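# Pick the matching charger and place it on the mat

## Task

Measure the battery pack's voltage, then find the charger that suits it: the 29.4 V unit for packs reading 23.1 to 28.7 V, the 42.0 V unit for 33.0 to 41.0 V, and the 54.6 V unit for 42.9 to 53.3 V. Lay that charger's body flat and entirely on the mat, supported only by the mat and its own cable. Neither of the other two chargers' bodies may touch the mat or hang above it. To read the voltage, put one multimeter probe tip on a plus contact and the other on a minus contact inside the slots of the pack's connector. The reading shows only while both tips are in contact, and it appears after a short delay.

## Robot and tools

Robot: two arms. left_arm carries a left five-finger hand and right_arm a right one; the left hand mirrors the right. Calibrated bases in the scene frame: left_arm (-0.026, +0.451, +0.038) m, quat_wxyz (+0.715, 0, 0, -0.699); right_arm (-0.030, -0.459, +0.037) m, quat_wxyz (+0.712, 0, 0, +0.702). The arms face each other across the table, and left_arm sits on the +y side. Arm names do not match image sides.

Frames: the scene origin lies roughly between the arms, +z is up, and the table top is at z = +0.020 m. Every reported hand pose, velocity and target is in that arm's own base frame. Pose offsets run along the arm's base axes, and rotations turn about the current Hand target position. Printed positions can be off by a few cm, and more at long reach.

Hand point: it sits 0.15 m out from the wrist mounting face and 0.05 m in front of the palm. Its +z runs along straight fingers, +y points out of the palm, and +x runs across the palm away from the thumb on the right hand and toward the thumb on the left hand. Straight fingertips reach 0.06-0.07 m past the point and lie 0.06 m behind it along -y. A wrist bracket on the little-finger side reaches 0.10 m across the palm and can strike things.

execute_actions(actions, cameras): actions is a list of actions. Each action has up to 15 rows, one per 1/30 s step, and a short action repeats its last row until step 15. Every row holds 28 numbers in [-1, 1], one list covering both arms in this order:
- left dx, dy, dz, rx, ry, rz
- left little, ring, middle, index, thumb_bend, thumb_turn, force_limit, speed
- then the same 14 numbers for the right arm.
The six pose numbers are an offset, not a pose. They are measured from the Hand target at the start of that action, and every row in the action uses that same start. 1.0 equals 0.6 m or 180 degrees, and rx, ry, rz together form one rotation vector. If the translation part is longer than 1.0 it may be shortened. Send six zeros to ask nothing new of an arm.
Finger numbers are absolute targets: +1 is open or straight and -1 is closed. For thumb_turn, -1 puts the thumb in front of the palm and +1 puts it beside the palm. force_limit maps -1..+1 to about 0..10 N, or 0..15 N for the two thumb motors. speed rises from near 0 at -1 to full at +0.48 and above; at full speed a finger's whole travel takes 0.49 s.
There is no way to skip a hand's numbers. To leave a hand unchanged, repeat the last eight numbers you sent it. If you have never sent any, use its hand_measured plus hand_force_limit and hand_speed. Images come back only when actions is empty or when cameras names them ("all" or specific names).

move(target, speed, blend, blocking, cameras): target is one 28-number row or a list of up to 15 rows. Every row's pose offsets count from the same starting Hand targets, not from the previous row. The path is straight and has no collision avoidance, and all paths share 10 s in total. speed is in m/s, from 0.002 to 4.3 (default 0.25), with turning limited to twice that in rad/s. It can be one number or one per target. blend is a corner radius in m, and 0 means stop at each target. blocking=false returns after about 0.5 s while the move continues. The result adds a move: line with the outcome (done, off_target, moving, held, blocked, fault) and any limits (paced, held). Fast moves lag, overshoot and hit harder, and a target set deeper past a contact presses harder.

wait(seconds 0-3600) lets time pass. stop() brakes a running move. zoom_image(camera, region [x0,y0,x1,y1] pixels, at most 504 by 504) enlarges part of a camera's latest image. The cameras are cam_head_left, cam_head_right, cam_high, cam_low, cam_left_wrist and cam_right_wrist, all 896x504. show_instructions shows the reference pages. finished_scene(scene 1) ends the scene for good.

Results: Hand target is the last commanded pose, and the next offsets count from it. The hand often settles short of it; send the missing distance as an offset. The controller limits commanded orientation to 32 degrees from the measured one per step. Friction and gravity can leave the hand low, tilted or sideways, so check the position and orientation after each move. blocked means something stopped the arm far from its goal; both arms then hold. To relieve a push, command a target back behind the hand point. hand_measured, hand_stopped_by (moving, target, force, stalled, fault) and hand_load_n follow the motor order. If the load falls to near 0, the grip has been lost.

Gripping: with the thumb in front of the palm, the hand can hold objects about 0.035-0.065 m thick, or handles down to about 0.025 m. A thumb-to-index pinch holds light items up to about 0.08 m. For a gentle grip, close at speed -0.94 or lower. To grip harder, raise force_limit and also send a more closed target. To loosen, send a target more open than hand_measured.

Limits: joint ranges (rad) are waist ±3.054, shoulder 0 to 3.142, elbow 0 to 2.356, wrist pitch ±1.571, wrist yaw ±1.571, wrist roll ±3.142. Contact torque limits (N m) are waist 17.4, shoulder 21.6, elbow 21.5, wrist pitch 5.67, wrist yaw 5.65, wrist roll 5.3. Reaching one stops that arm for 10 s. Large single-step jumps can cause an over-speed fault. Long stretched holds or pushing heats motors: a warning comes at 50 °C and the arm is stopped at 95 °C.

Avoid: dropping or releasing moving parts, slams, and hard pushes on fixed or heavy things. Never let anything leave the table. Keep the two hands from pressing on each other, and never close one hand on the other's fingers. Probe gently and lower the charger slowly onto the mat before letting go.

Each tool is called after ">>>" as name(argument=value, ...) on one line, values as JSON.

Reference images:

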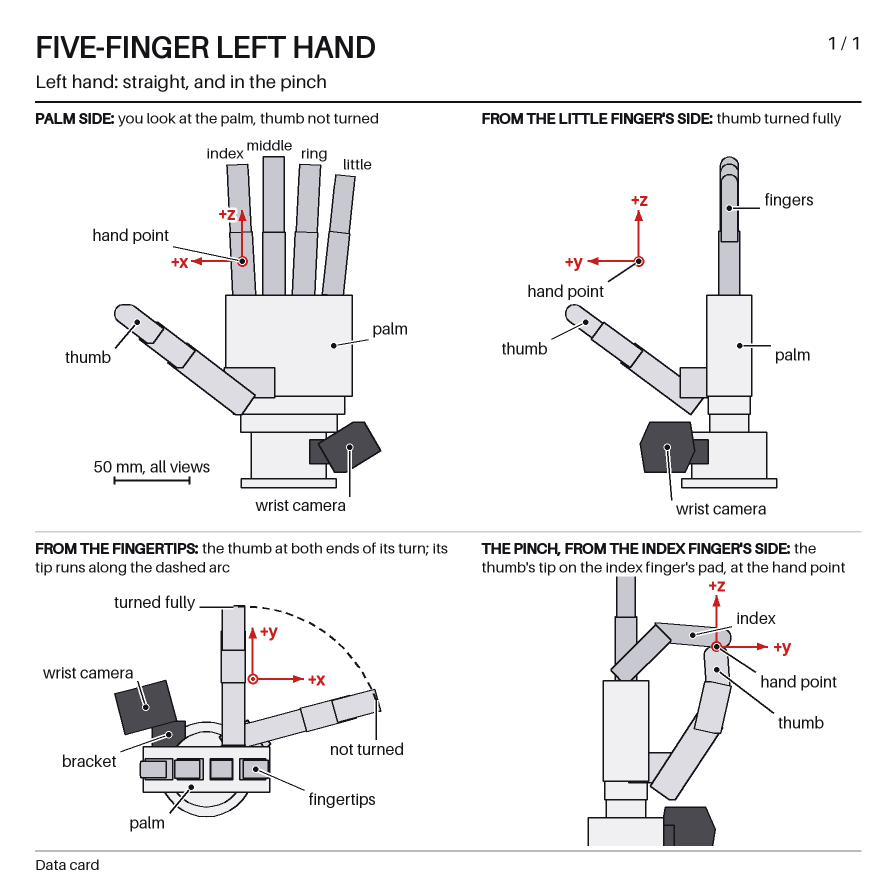

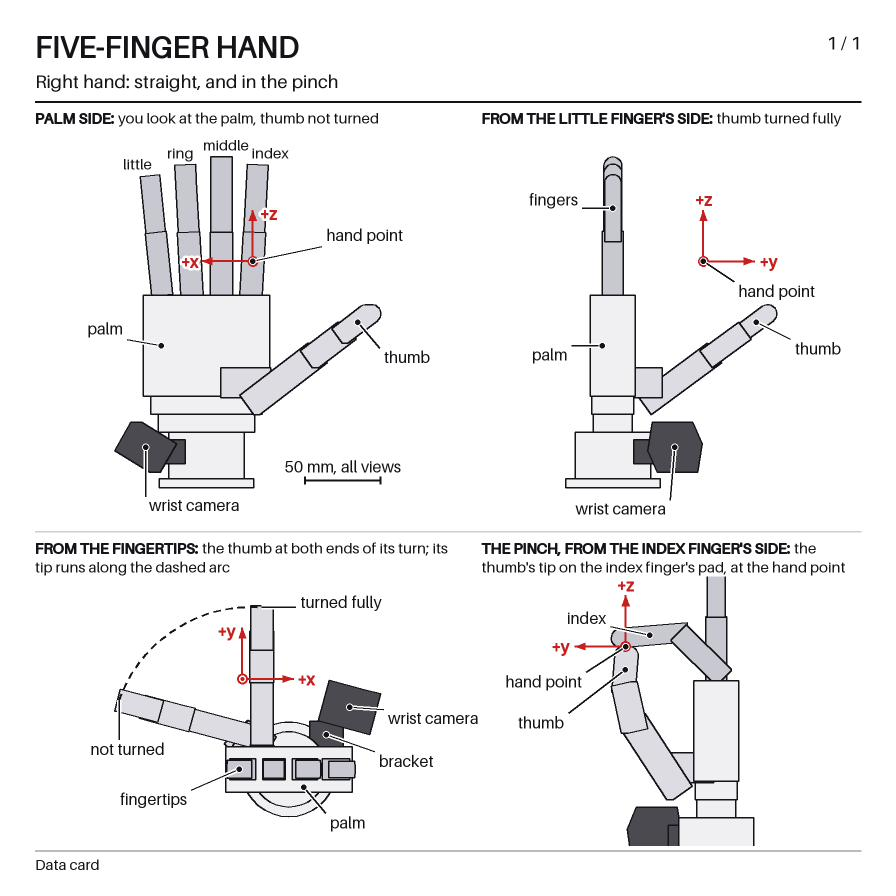

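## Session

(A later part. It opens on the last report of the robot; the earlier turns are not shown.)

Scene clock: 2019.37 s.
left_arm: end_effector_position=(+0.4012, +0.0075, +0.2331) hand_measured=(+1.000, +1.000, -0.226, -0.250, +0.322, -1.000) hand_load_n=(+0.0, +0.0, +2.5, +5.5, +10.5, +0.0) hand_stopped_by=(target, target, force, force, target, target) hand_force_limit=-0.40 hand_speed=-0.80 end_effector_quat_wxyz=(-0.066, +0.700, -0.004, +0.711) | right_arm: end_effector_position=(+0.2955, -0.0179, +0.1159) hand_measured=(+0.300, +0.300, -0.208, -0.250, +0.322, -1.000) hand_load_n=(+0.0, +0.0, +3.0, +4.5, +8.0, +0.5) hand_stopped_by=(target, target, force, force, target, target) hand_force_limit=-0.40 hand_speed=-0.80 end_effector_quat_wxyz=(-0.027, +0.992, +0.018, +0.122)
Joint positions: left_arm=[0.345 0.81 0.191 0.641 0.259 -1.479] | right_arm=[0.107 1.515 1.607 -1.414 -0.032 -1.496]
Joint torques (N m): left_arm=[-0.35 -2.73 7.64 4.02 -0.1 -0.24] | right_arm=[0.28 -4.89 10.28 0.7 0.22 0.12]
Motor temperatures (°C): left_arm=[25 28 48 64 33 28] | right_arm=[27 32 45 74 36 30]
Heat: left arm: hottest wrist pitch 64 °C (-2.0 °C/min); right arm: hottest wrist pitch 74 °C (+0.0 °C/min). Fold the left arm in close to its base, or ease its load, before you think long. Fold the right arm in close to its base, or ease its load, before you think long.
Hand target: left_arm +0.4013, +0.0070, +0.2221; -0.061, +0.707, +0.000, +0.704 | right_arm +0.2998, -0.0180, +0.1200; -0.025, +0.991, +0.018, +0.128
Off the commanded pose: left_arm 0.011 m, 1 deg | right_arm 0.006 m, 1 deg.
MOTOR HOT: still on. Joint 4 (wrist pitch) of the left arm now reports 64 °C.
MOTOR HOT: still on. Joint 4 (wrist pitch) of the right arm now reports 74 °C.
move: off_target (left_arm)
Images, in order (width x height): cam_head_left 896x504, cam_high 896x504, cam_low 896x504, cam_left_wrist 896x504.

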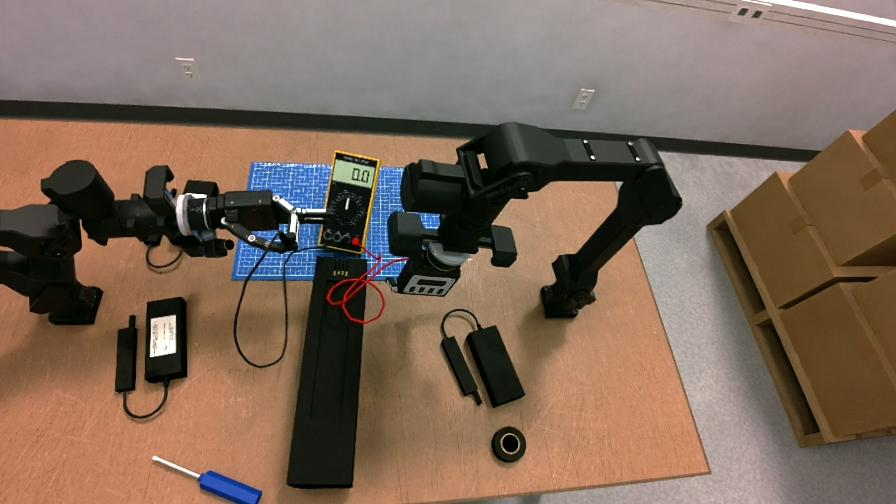

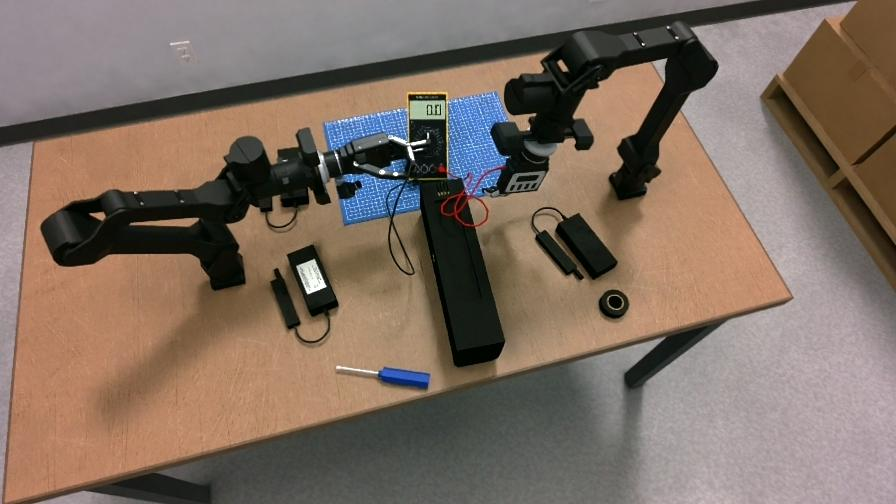

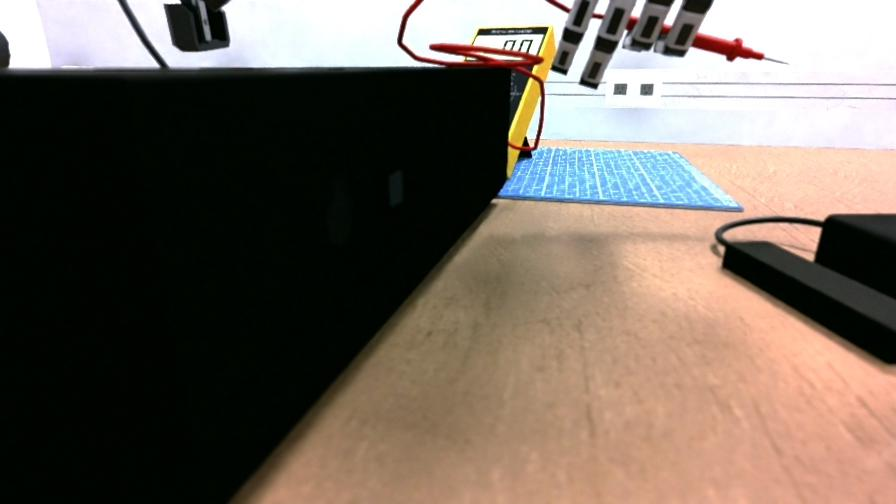

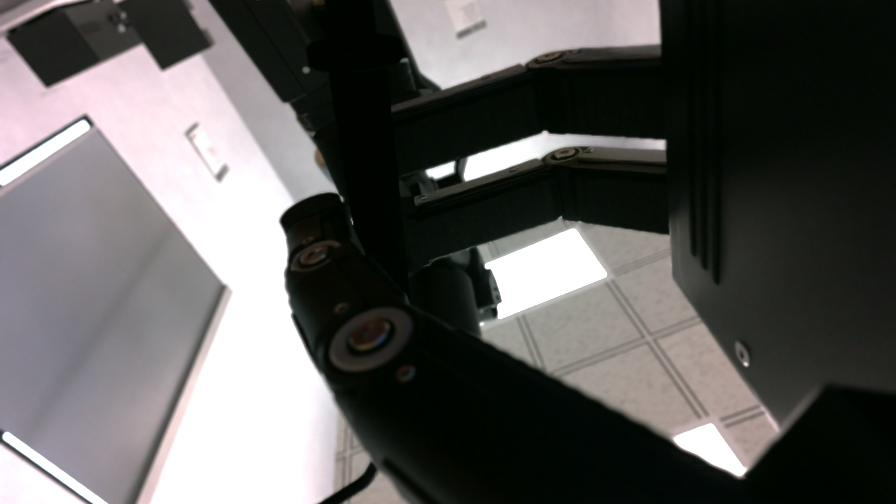

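>>> move(target=[0.0333,0,-0.075,0,0,0,1,1,-0.3,-0.35,0.32,-1,-0.4,-0.8,0,0,0,0,0,0,0.3,0.3,-0.4,-0.4,0.32,-1,-0.4,-0.8], speed=0.12, cameras=["cam_high", "cam_low", "cam_head_left", "cam_head_right"])

>>> zoom_image(camera="cam_low", region=[300, 0, 560, 100])

>>> zoom_image(camera="cam_high", region=[380, 140, 480, 220])

>>> zoom_image(camera="cam_head_left", region=[270, 200, 370, 290])

Scene clock: 2027.17 s.
left_arm: end_effector_position=(+0.4225, +0.0081, +0.1866) hand_measured=(+1.000, +1.000, -0.226, -0.250, +0.322, -1.000) hand_load_n=(+0.0, +0.0, +2.5, +5.5, +10.0, +0.0) hand_stopped_by=(target, target, force, force, target, target) hand_force_limit=-0.40 hand_speed=-0.80 end_effector_quat_wxyz=(-0.065, +0.700, -0.003, +0.711) | right_arm: end_effector_position=(+0.2955, -0.0179, +0.1159) hand_measured=(+0.300, +0.300, -0.208, -0.250, +0.322, -1.000) hand_load_n=(+0.0, +0.0, +2.5, +4.5, +8.0, +0.5) hand_stopped_by=(target, target, force, force, target, target) hand_force_limit=-0.40 hand_speed=-0.80 end_effector_quat_wxyz=(-0.027, +0.992, +0.018, +0.122)
Joint positions: left_arm=[0.302 1.257 0.103 1.174 0.215 -1.479] | right_arm=[0.107 1.515 1.607 -1.414 -0.032 -1.496]
Joint torques (N m): left_arm=[-0.43 -3.63 6 3.96 -0.07 -0.28] | right_arm=[0.27 -4.87 10.29 0.69 0.23 0.12]
Motor temperatures (°C): left_arm=[25 28 48 65 33 28] | right_arm=[27 32 46 69 36 30]
Heat: left arm: hottest wrist pitch 65 °C (+0.0 °C/min); right arm: hottest wrist pitch 69 °C (-7.1 °C/min). Fold the left arm in close to its base, or ease its load, before you think long. Fold the right arm in close to its base, or ease its load, before you think long.
Hand target: left_arm +0.4213, +0.0069, +0.1770; -0.061, +0.707, +0.000, +0.704 | right_arm +0.2998, -0.0180, +0.1200; -0.025, +0.991, +0.018, +0.128
Off the commanded pose: left_arm 0.010 m, 1 deg | right_arm 0.006 m, 1 deg.
MOTOR HOT: still on. Joint 4 (wrist pitch) of the left arm now reports 65 °C.
MOTOR HOT: still on. Joint 4 (wrist pitch) of the right arm now reports 69 °C.
move: off_target (left_arm)
Images, in order (width x height): cam_head_left 896x504, cam_head_right 896x504, cam_high 896x504, cam_low 896x504.

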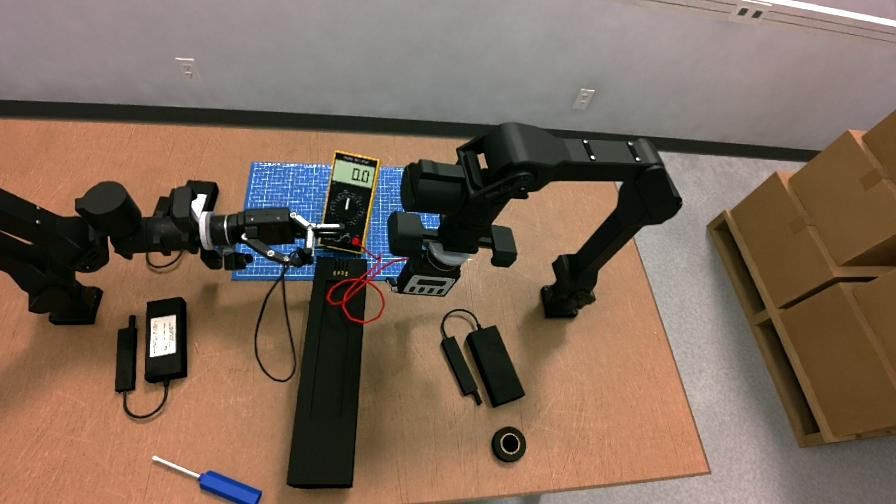

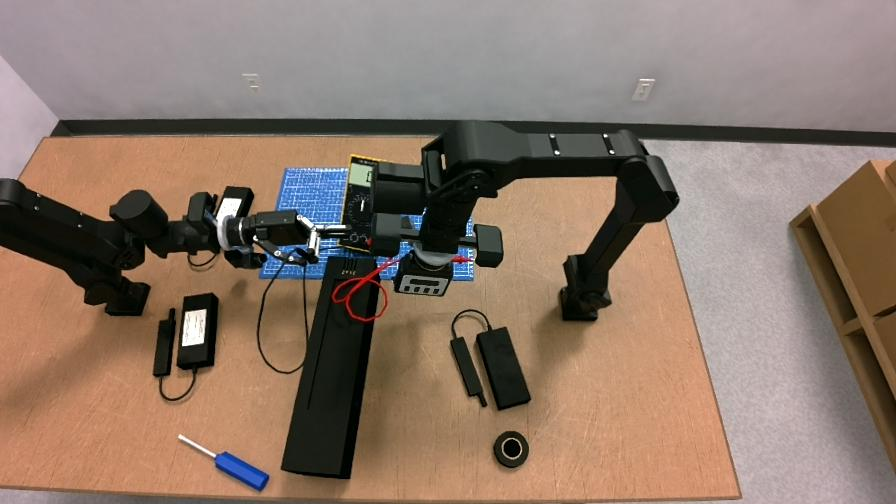

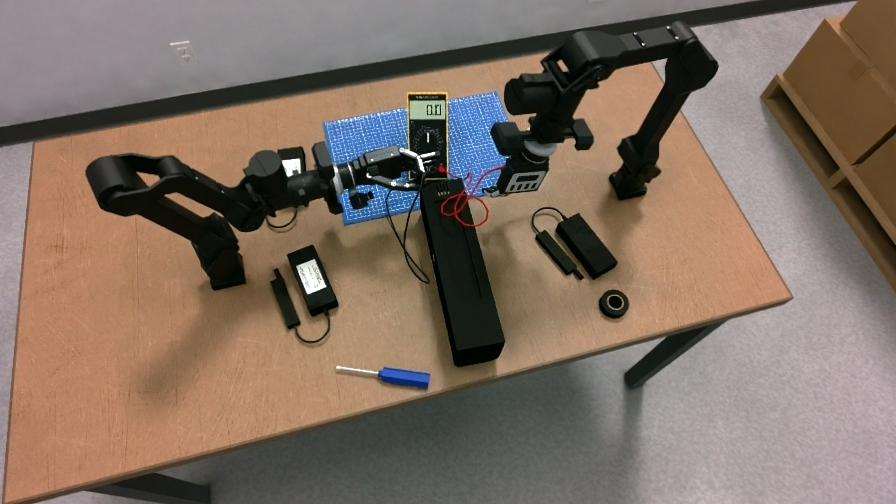

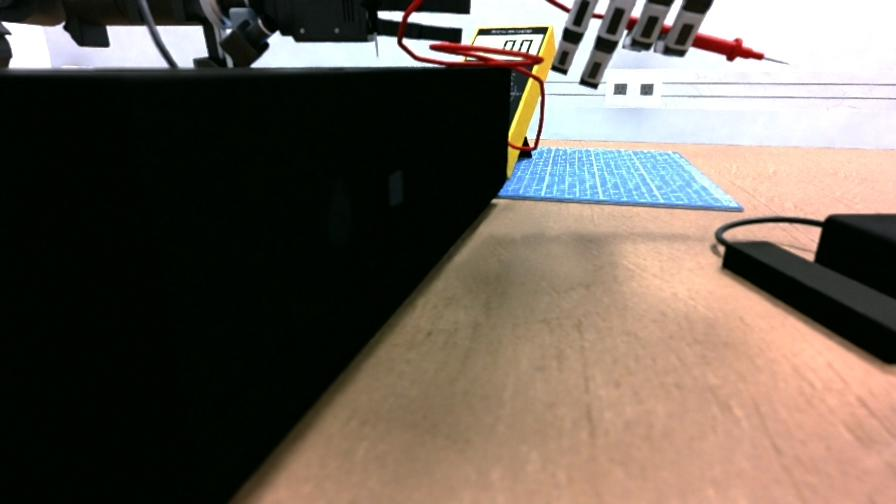

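Scaled by 1.938 from the camera's image (finer frame: 1280x720).

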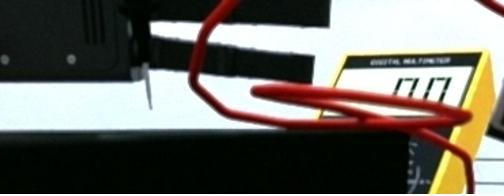

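Scaled by 5.040 from the camera's image (finer frame: 1280x720).

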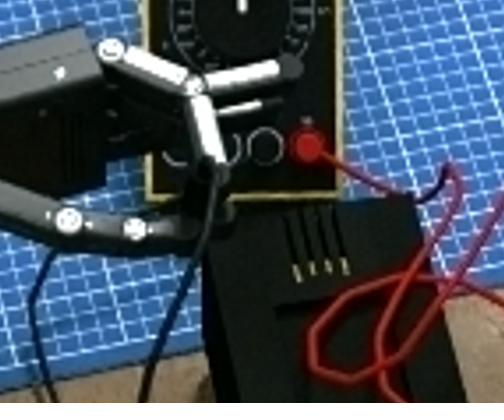

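Scaled by 5.040 from the camera's image (finer frame: 1280x720).

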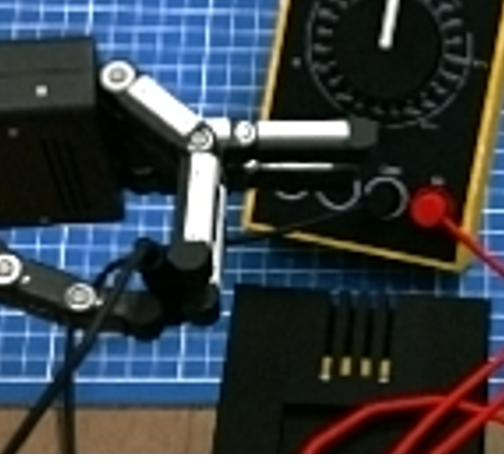

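>>> move(target=[0.055,0,0.003,0,0,0,1,1,-0.3,-0.35,0.32,-1,-0.4,-0.8,0,0,0,0,0,0,0.3,0.3,-0.4,-0.4,0.32,-1,-0.4,-0.8], speed=0.08, cameras=["cam_high", "cam_low", "cam_head_left", "cam_head_right"])

>>> zoom_image(camera="cam_low", region=[360, 10, 500, 90])

>>> zoom_image(camera="cam_high", region=[400, 160, 480, 220])

>>> zoom_image(camera="cam_head_left", region=[300, 230, 380, 290])

>>> zoom_image(camera="cam_head_right", region=[310, 230, 390, 290])

Scene clock: 2037.03 s.
left_arm: end_effector_position=(+0.4511, +0.0071, +0.1781) hand_measured=(+1.000, +1.000, -0.226, -0.252, +0.322, -1.000) hand_load_n=(+0.0, +0.0, +0.0, +2.5, +3.0, -2.0) hand_stopped_by=(target, target, force, force, target, target) hand_force_limit=-0.40 hand_speed=-0.80 end_effector_quat_wxyz=(-0.063, +0.708, -0.002, +0.704) | right_arm: end_effector_position=(+0.2955, -0.0179, +0.1159) hand_measured=(+0.300, +0.300, -0.208, -0.250, +0.322, -1.000) hand_load_n=(+0.0, +0.0, +2.5, +4.5, +8.0, +0.5) hand_stopped_by=(target, target, force, force, target, target) hand_force_limit=-0.40 hand_speed=-0.80 end_effector_quat_wxyz=(-0.027, +0.992, +0.018, +0.122)
Joint positions: left_arm=[0.252 1.424 0.191 1.231 0.165 -1.479] | right_arm=[0.107 1.515 1.607 -1.414 -0.032 -1.496]
Joint torques (N m): left_arm=[-0.39 -4.57 8.45 4.02 -0.11 -0.25] | right_arm=[0.3 -4.88 10.26 0.7 0.22 0.11]
Motor temperatures (°C): left_arm=[25 28 47 65 33 28] | right_arm=[27 32 46 64 36 30]
Heat: left arm: hottest wrist pitch 65 °C (+2.0 °C/min); right arm: hottest wrist pitch 64 °C (-13.2 °C/min). Fold the left arm in close to its base, or ease its load, before you think long. Fold the right arm in close to its base, or ease its load, before you think long.
Hand target: left_arm +0.4543, +0.0071, +0.1789; -0.061, +0.707, +0.000, +0.704 | right_arm +0.2998, -0.0180, +0.1200; -0.025, +0.991, +0.018, +0.128
Off the commanded pose: left_arm 0.003 m, 0 deg | right_arm 0.006 m, 1 deg.
MOTOR HOT: still on. Joint 4 (wrist pitch) of the left arm now reports 65 °C.
MOTOR HOT: still on. Joint 4 (wrist pitch) of the right arm now reports 64 °C.
move: done
Images, in order (width x height): cam_head_left 896x504, cam_head_right 896x504, cam_high 896x504, cam_low 896x504.

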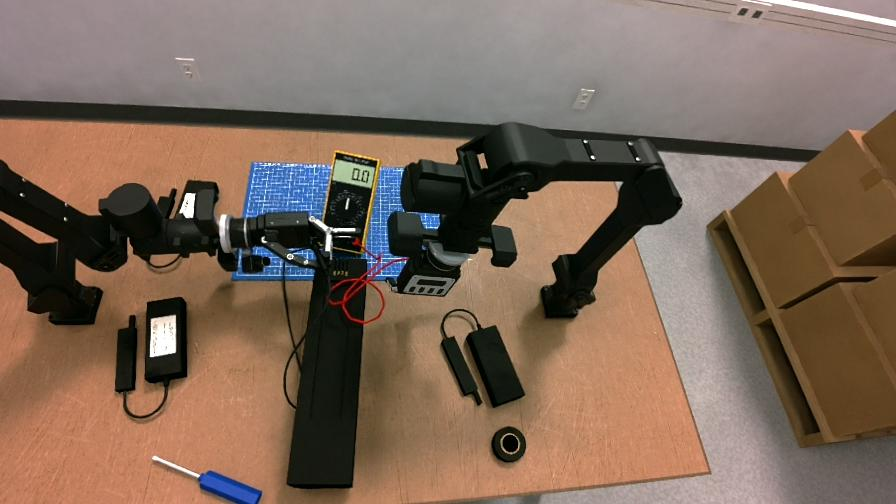

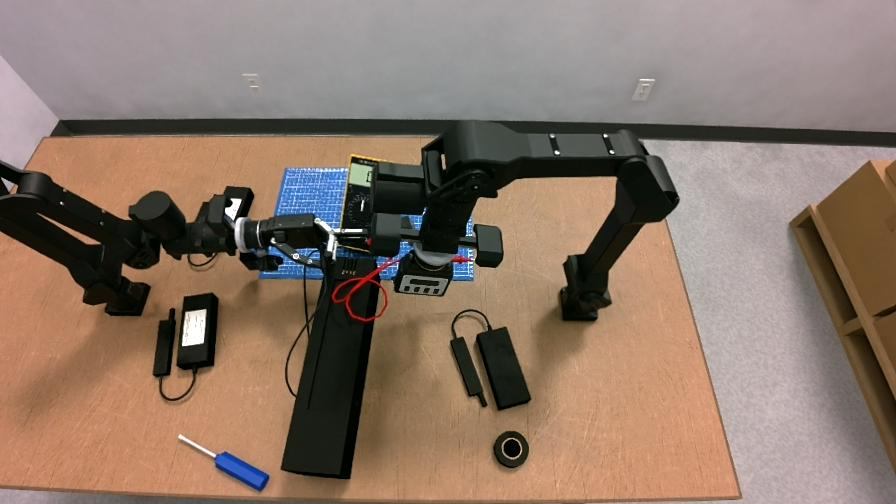

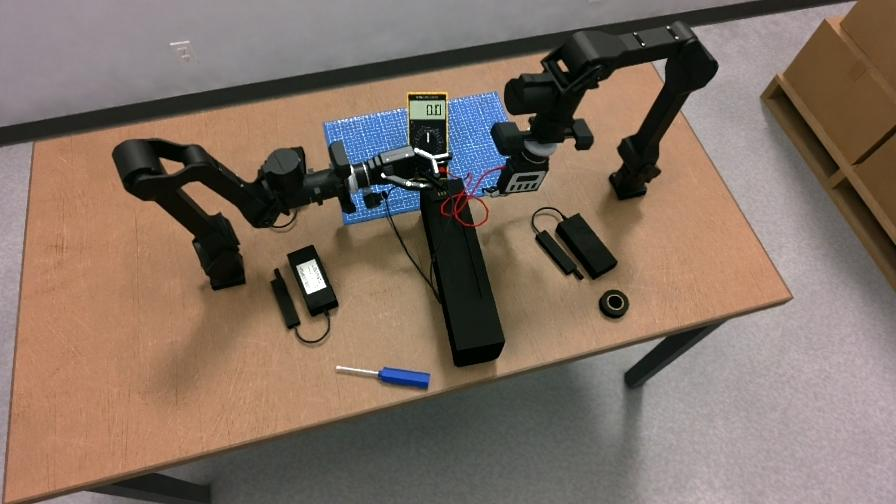

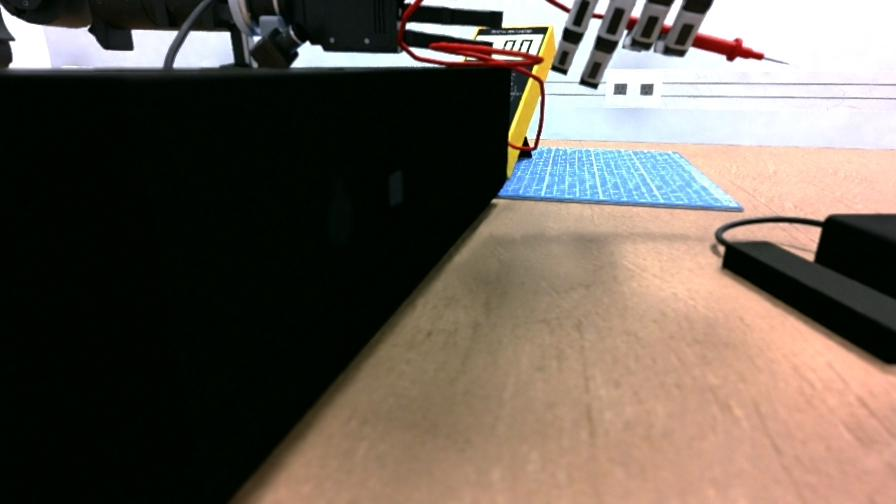

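Scaled by 3.600 from the camera's image (finer frame: 1280x720).

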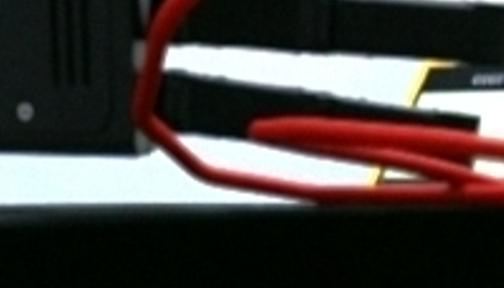

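Scaled by 6.300 from the camera's image (finer frame: 1280x720).

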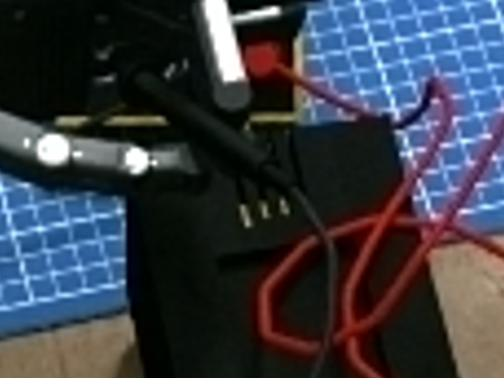

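Scaled by 6.300 from the camera's image (finer frame: 1280x720).

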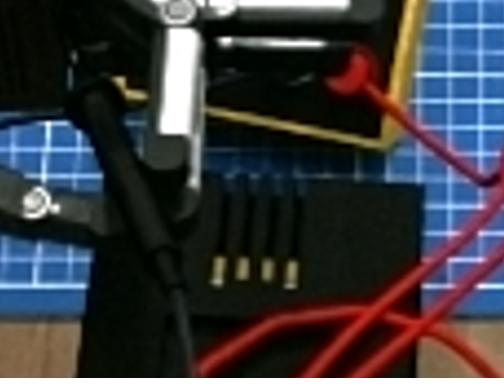

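Scaled by 6.300 from the camera's image (finer frame: 1280x720).

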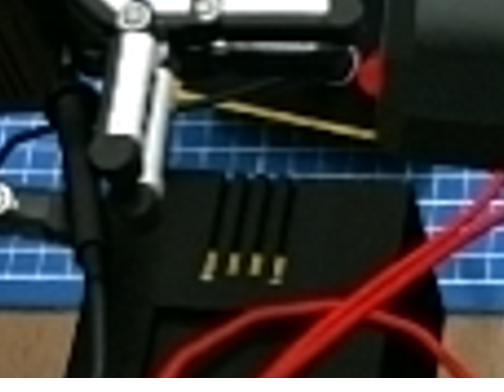

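>>> move(target=[0,0,0.1,0,0,0,1,1,-0.3,-0.35,0.32,-1,-0.4,-0.8,0,0,0,0,0,0,0.3,0.3,-0.4,-0.4,0.32,-1,-0.4,-0.8], speed=0.08, cameras=["cam_high", "cam_low", "cam_head_left", "cam_left_wrist"])

Scene clock: 2043.03 s.
left_arm: end_effector_position=(+0.4541, +0.0078, +0.2279) hand_measured=(+1.000, +1.000, -0.226, -0.252, +0.322, -1.000) hand_load_n=(+0.0, +0.0, +0.0, +2.5, +3.0, -2.0) hand_stopped_by=(target, target, force, force, target, target) hand_force_limit=-0.40 hand_speed=-0.80 end_effector_quat_wxyz=(-0.060, +0.715, +0.000, +0.697) | right_arm: end_effector_position=(+0.2955, -0.0179, +0.1159) hand_measured=(+0.300, +0.300, -0.208, -0.250, +0.322, -1.000) hand_load_n=(+0.0, +0.0, +2.5, +4.5, +8.0, +0.0) hand_stopped_by=(target, target, force, force, target, target) hand_force_limit=-0.40 hand_speed=-0.80 end_effector_quat_wxyz=(-0.027, +0.992, +0.018, +0.122)
Joint positions: left_arm=[0.252 1.129 0.337 0.769 0.165 -1.481] | right_arm=[0.107 1.515 1.607 -1.414 -0.032 -1.496]
Joint torques (N m): left_arm=[-0.34 -6.51 10.84 3.75 -0.11 -0.17] | right_arm=[0.28 -4.85 10.25 0.7 0.22 0.11]
Motor temperatures (°C): left_arm=[25 29 48 69 33 28] | right_arm=[27 32 46 62 36 30]
Heat: left arm: hottest wrist pitch 69 °C (+7.1 °C/min); right arm: hottest wrist pitch 62 °C (-15.2 °C/min). Fold the left arm in close to its base, or ease its load, before you think long. Fold the right arm in close to its base, or ease its load, before you think long.
Hand target: left_arm +0.4543, +0.0070, +0.2390; -0.061, +0.707, +0.000, +0.704 | right_arm +0.2998, -0.0180, +0.1200; -0.025, +0.991, +0.018, +0.128
Off the commanded pose: left_arm 0.011 m, 1 deg | right_arm 0.006 m, 1 deg.
MOTOR HOT: still on. Joint 4 (wrist pitch) of the left arm now reports 69 °C.
MOTOR HOT: still on. Joint 4 (wrist pitch) of the right arm now reports 62 °C.
move: off_target (left_arm)
Images, in order (width x height): cam_head_left 896x504, cam_high 896x504, cam_low 896x504, cam_left_wrist 896x504.

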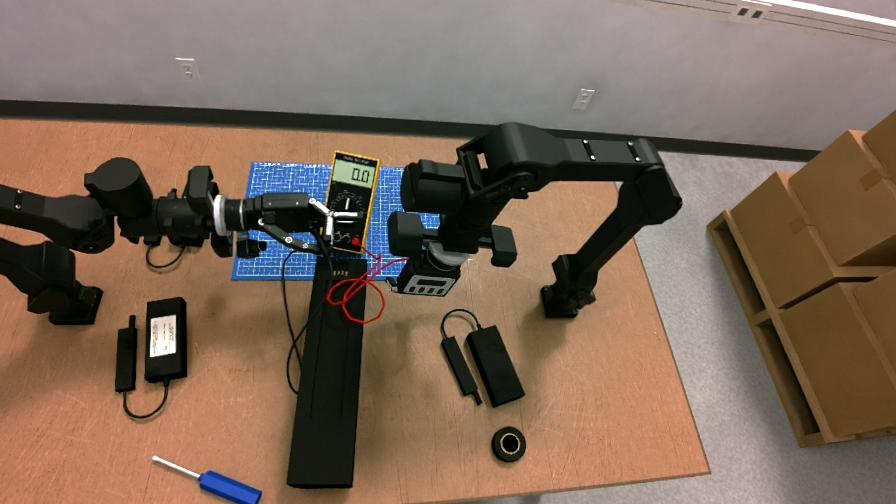

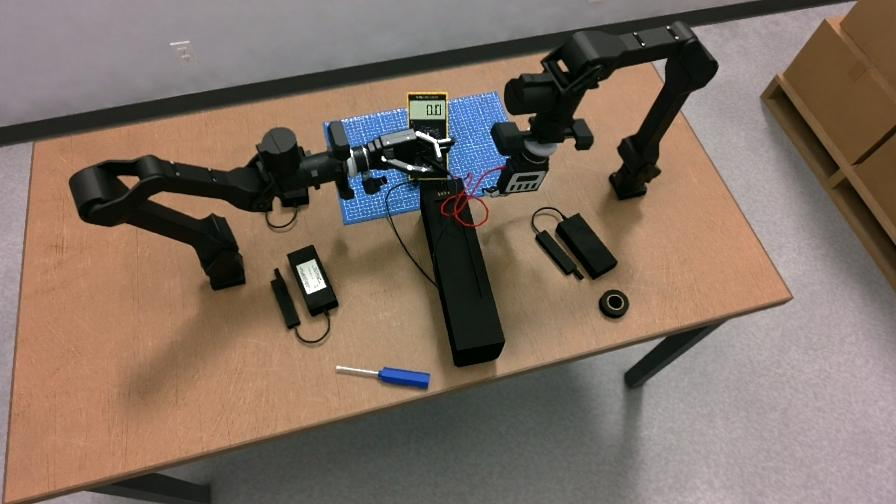

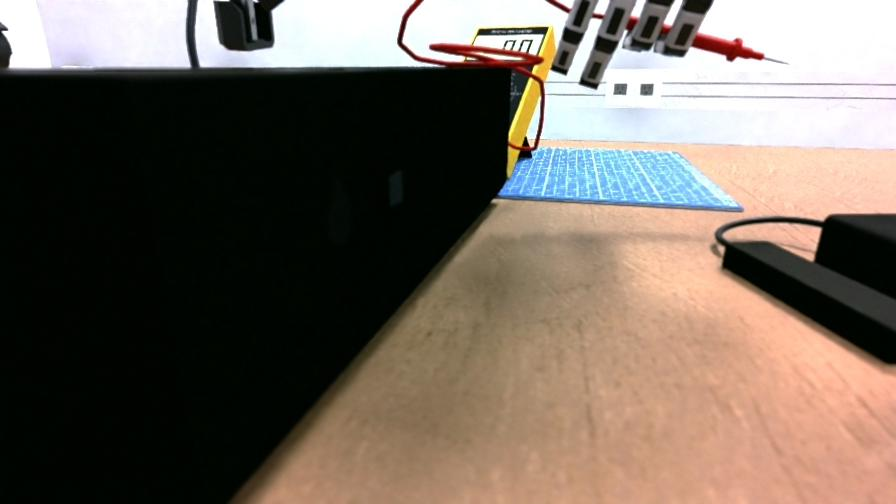

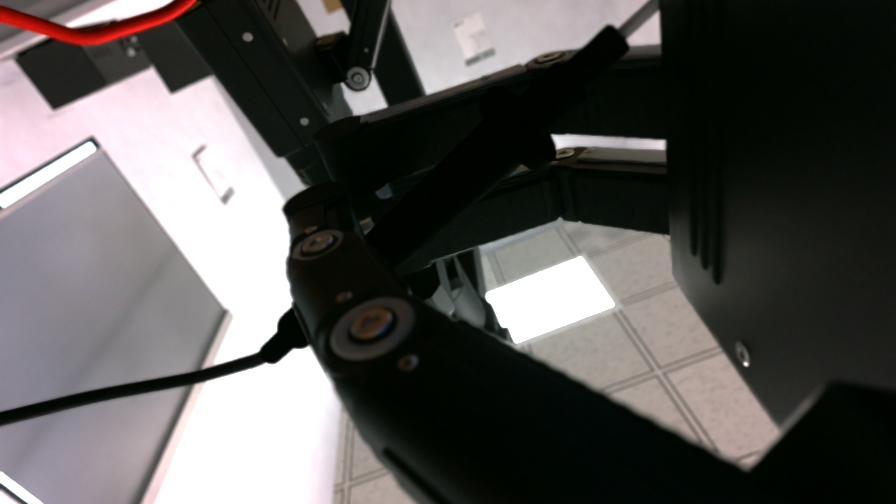

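>>> move(target=[[-0.1,-0.05,0,0.15,0.05,-0.034,1,1,1,-0.4,0.32,-1,0,-0.8,0,0,0,0,0,0,0.3,0.3,-0.4,-0.4,0.32,-1,-0.4,-0.8],[-0.2155,-0.0972,-0.15,0.4533,0.1512,-0.1033,1,1,1,-0.4,0.32,-1,0,-0.8,0,0,0,0,0,0,0.3,0.3,-0.4,-0.4,0.32,-1,-0.4,-0.8],[-0.2155,-0.0972,-0.3483,0.4533,0.1512,-0.1033,1,1,1,-0.4,0.32,-1,0,-0.8,0,0,0,0,0,0,0.3,0.3,-0.4,-0.4,0.32,-1,-0.4,-0.8]], speed=[0.15, 0.2, 0.1], blend=[0.03, 0.02, 0], cameras=["cam_left_wrist", "cam_head_left"])

Scene clock: 2059.10 s.
left_arm: end_effector_position=(+0.3287, -0.0519, +0.0404) hand_measured=(+1.000, +1.000, +1.000, -0.400, +0.320, -1.000) hand_load_n=(+0.0, +0.0, +0.0, +3.5, +2.5, -0.5) hand_stopped_by=(target, target, target, target, target, target) hand_force_limit=0.00 hand_speed=-0.80 end_effector_quat_wxyz=(-0.399, +0.620, -0.564, +0.371) | right_arm: end_effector_position=(+0.2955, -0.0179, +0.1159) hand_measured=(+0.300, +0.300, -0.208, -0.250, +0.322, -1.000) hand_load_n=(-0.5, +0.0, +3.0, +4.5, +8.0, +0.0) hand_stopped_by=(target, target, force, force, target, target) hand_force_limit=-0.40 hand_speed=-0.80 end_effector_quat_wxyz=(-0.027, +0.992, +0.018, +0.122)
Joint positions: left_arm=[-0.343 0.605 0.281 -0.129 -0.388 -0.193] | right_arm=[0.107 1.515 1.607 -1.414 -0.032 -1.496]
Joint torques (N m): left_arm=[-0.18 -2.13 7.91 3.57 -0.27 0] | right_arm=[0.29 -4.85 10.28 0.69 0.23 0.12]
Motor temperatures (°C): left_arm=[25 29 51 67 32 28] | right_arm=[27 32 47 58 36 30]
Heat: left arm: hottest wrist pitch 67 °C (+5.1 °C/min); right arm: hottest wrist pitch 58 °C (-21.3 °C/min). Fold the left arm in close to its base, or ease its load, before you think long. Fold the right arm in close to its base, or ease its load, before you think long.
Hand target: left_arm +0.3250, -0.0514, +0.0299; -0.396, +0.621, -0.571, +0.363 | right_arm +0.2998, -0.0180, +0.1200; -0.025, +0.991, +0.018, +0.128
Off the commanded pose: left_arm 0.011 m, 1 deg | right_arm 0.006 m, 1 deg.
MOTOR HOT: still on. Joint 4 (wrist pitch) of the left arm now reports 67 °C.
MOTOR HOT: still on. Joint 4 (wrist pitch) of the right arm now reports 58 °C.
move: off_target (left_arm)
Images, in order (width x height): cam_head_left 896x504, cam_left_wrist 896x504.

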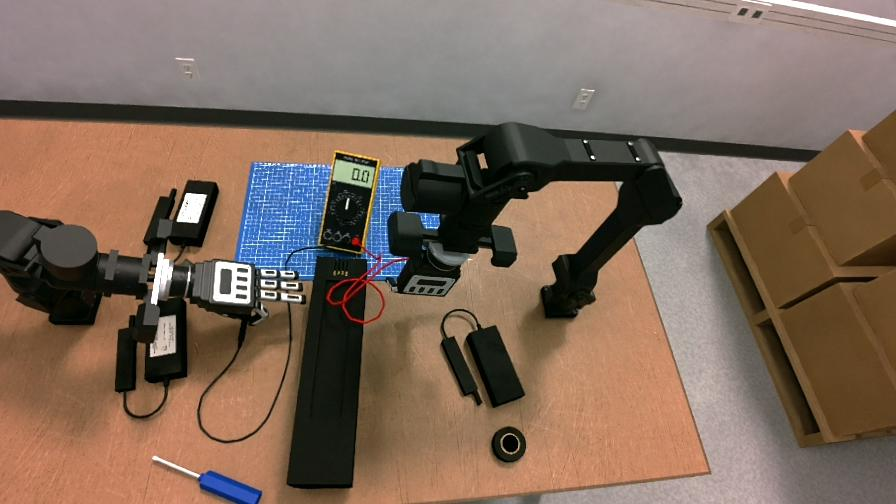

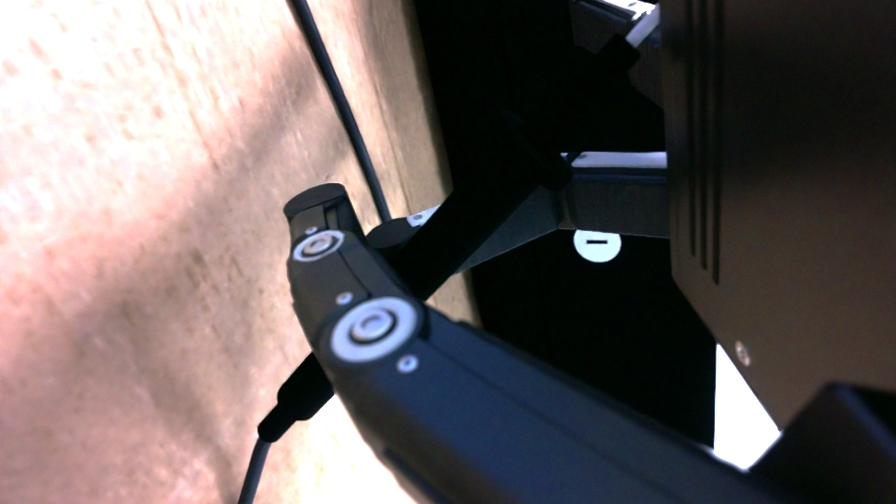

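>>> move(target=[0,0,-0.045,0,0,0,1,1,1,-0.4,0.32,-1,0,-0.8,0,0,0,0,0,0,0.3,0.3,-0.4,-0.4,0.32,-1,-0.4,-0.8], speed=0.04, cameras=["cam_left_wrist"])

Scene clock: 2065.23 s.
left_arm: end_effector_position=(+0.3296, -0.0520, +0.0146) hand_measured=(+1.000, +1.000, +1.000, -0.400, +0.320, -1.000) hand_load_n=(+0.0, +0.0, -0.5, +3.5, +2.5, -0.5) hand_stopped_by=(target, target, target, target, target, target) hand_force_limit=0.00 hand_speed=-0.80 end_effector_quat_wxyz=(-0.400, +0.620, -0.563, +0.372) | right_arm: end_effector_position=(+0.2955, -0.0179, +0.1159) hand_measured=(+0.300, +0.300, -0.208, -0.250, +0.322, -1.000) hand_load_n=(+0.0, +0.0, +2.5, +4.5, +8.0, +0.5) hand_stopped_by=(target, target, force, force, target, target) hand_force_limit=-0.40 hand_speed=-0.80 end_effector_quat_wxyz=(-0.027, +0.992, +0.018, +0.122)
Joint positions: left_arm=[-0.343 0.64 0.178 0.013 -0.389 -0.193] | right_arm=[0.107 1.515 1.607 -1.414 -0.032 -1.496]
Joint torques (N m): left_arm=[-0.4 -1.77 7.69 3.55 -0.25 0.05] | right_arm=[0.33 -4.84 10.29 0.68 0.23 0.11]
Motor temperatures (°C): left_arm=[25 29 50 67 32 28] | right_arm=[27 32 47 57 36 30]
Heat: left arm: hottest wrist pitch 67 °C (+5.1 °C/min); right arm: hottest wrist pitch 57 °C (-22.3 °C/min). Fold the left arm in close to its base, or ease its load, before you think long. Fold the right arm in close to its base, or ease its load, before you think long.
Hand target: left_arm +0.3249, -0.0513, +0.0029; -0.396, +0.621, -0.571, +0.363 | right_arm +0.2998, -0.0180, +0.1200; -0.025, +0.991, +0.018, +0.128
Off the commanded pose: left_arm 0.013 m, 1 deg | right_arm 0.006 m, 1 deg.
MOTOR HOT: still on. Joint 4 (wrist pitch) of the left arm now reports 67 °C.
MOTOR HOT: still on. Joint 4 (wrist pitch) of the right arm now reports 57 °C.
move: off_target (left_arm)

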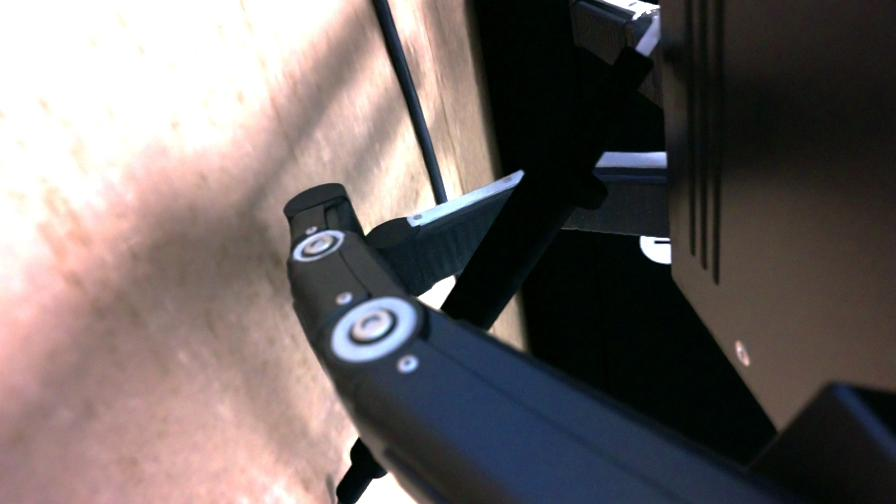

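>>> move(target=[0,0,-0.02,0,0,0,1,1,1,-0.4,0.32,-1,0,-0.8,0,0,0,0,0,0,0.3,0.3,-0.4,-0.4,0.32,-1,-0.4,-0.8], speed=0.04, cameras=["cam_left_wrist", "cam_high"])

Scene clock: 2082.87 s.
left_arm: end_effector_position=(+0.3306, -0.0526, +0.0043) hand_measured=(+1.000, +1.000, +1.000, -0.400, +0.320, -1.000) hand_load_n=(+0.0, +0.0, -0.5, +2.0, +1.0, -2.5) hand_stopped_by=(target, target, target, target, target, target) hand_force_limit=0.00 hand_speed=-0.80 end_effector_quat_wxyz=(-0.401, +0.619, -0.562, +0.374) | right_arm: end_effector_position=(+0.2955, -0.0179, +0.1159) hand_measured=(+0.300, +0.300, -0.208, -0.250, +0.322, -1.000) hand_load_n=(+0.0, +0.0, +2.5, +4.5, +8.0, +0.5) hand_stopped_by=(target, target, force, force, target, target) hand_force_limit=-0.40 hand_speed=-0.80 end_effector_quat_wxyz=(-0.027, +0.992, +0.018, +0.122)
Joint positions: left_arm=[-0.344 0.671 0.135 0.091 -0.389 -0.193] | right_arm=[0.107 1.515 1.607 -1.414 -0.032 -1.496]
Joint torques (N m): left_arm=[-0.43 -1.71 7.35 3.4 -0.22 0.02] | right_arm=[0.3 -4.86 10.27 0.69 0.21 0.13]
Motor temperatures (°C): left_arm=[25 29 48 68 32 28] | right_arm=[27 32 48 54 36 30]
Heat: left arm: hottest wrist pitch 68 °C (+4.0 °C/min); right arm: hottest wrist pitch 54 °C (-18.0 °C/min). Fold the left arm in close to its base, or ease its load, before you think long. Fold the right arm in close to its base, or ease its load, before you think long.
Hand target: left_arm +0.3249, -0.0513, -0.0091; -0.396, +0.621, -0.571, +0.363 | right_arm +0.2998, -0.0180, +0.1200; -0.025, +0.991, +0.018, +0.128
Off the commanded pose: left_arm 0.015 m, 2 deg | right_arm 0.006 m, 1 deg.
MOTOR HOT: still on. Joint 4 (wrist pitch) of the left arm now reports 68 °C.
MOTOR HOT: still on. Joint 4 (wrist pitch) of the right arm now reports 54 °C.
move: off_target (left_arm)
Images, in order (width x height): cam_high 896x504, cam_left_wrist 896x504.

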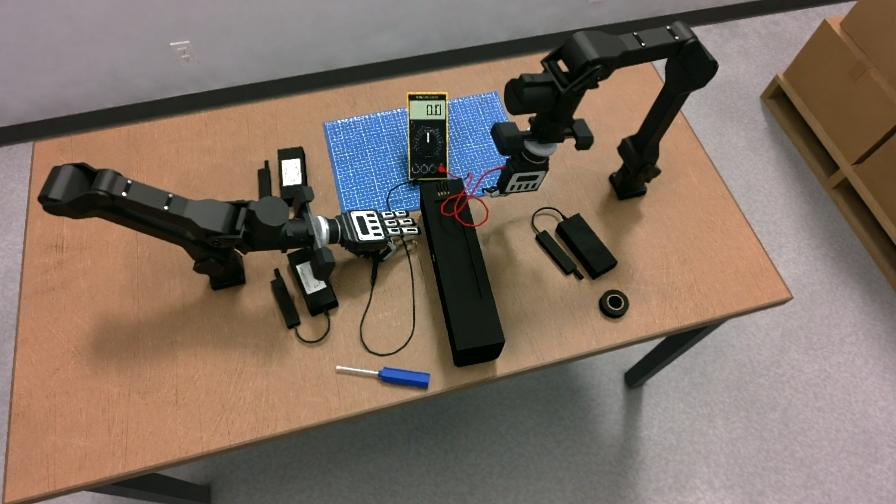

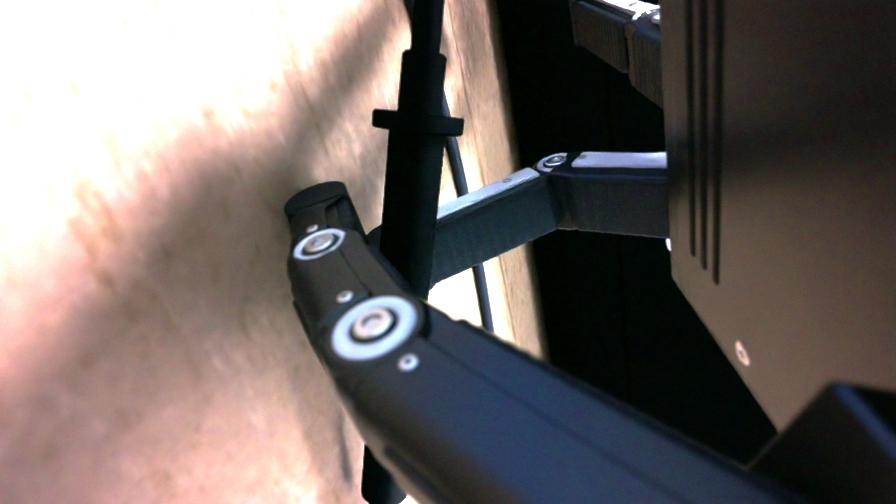

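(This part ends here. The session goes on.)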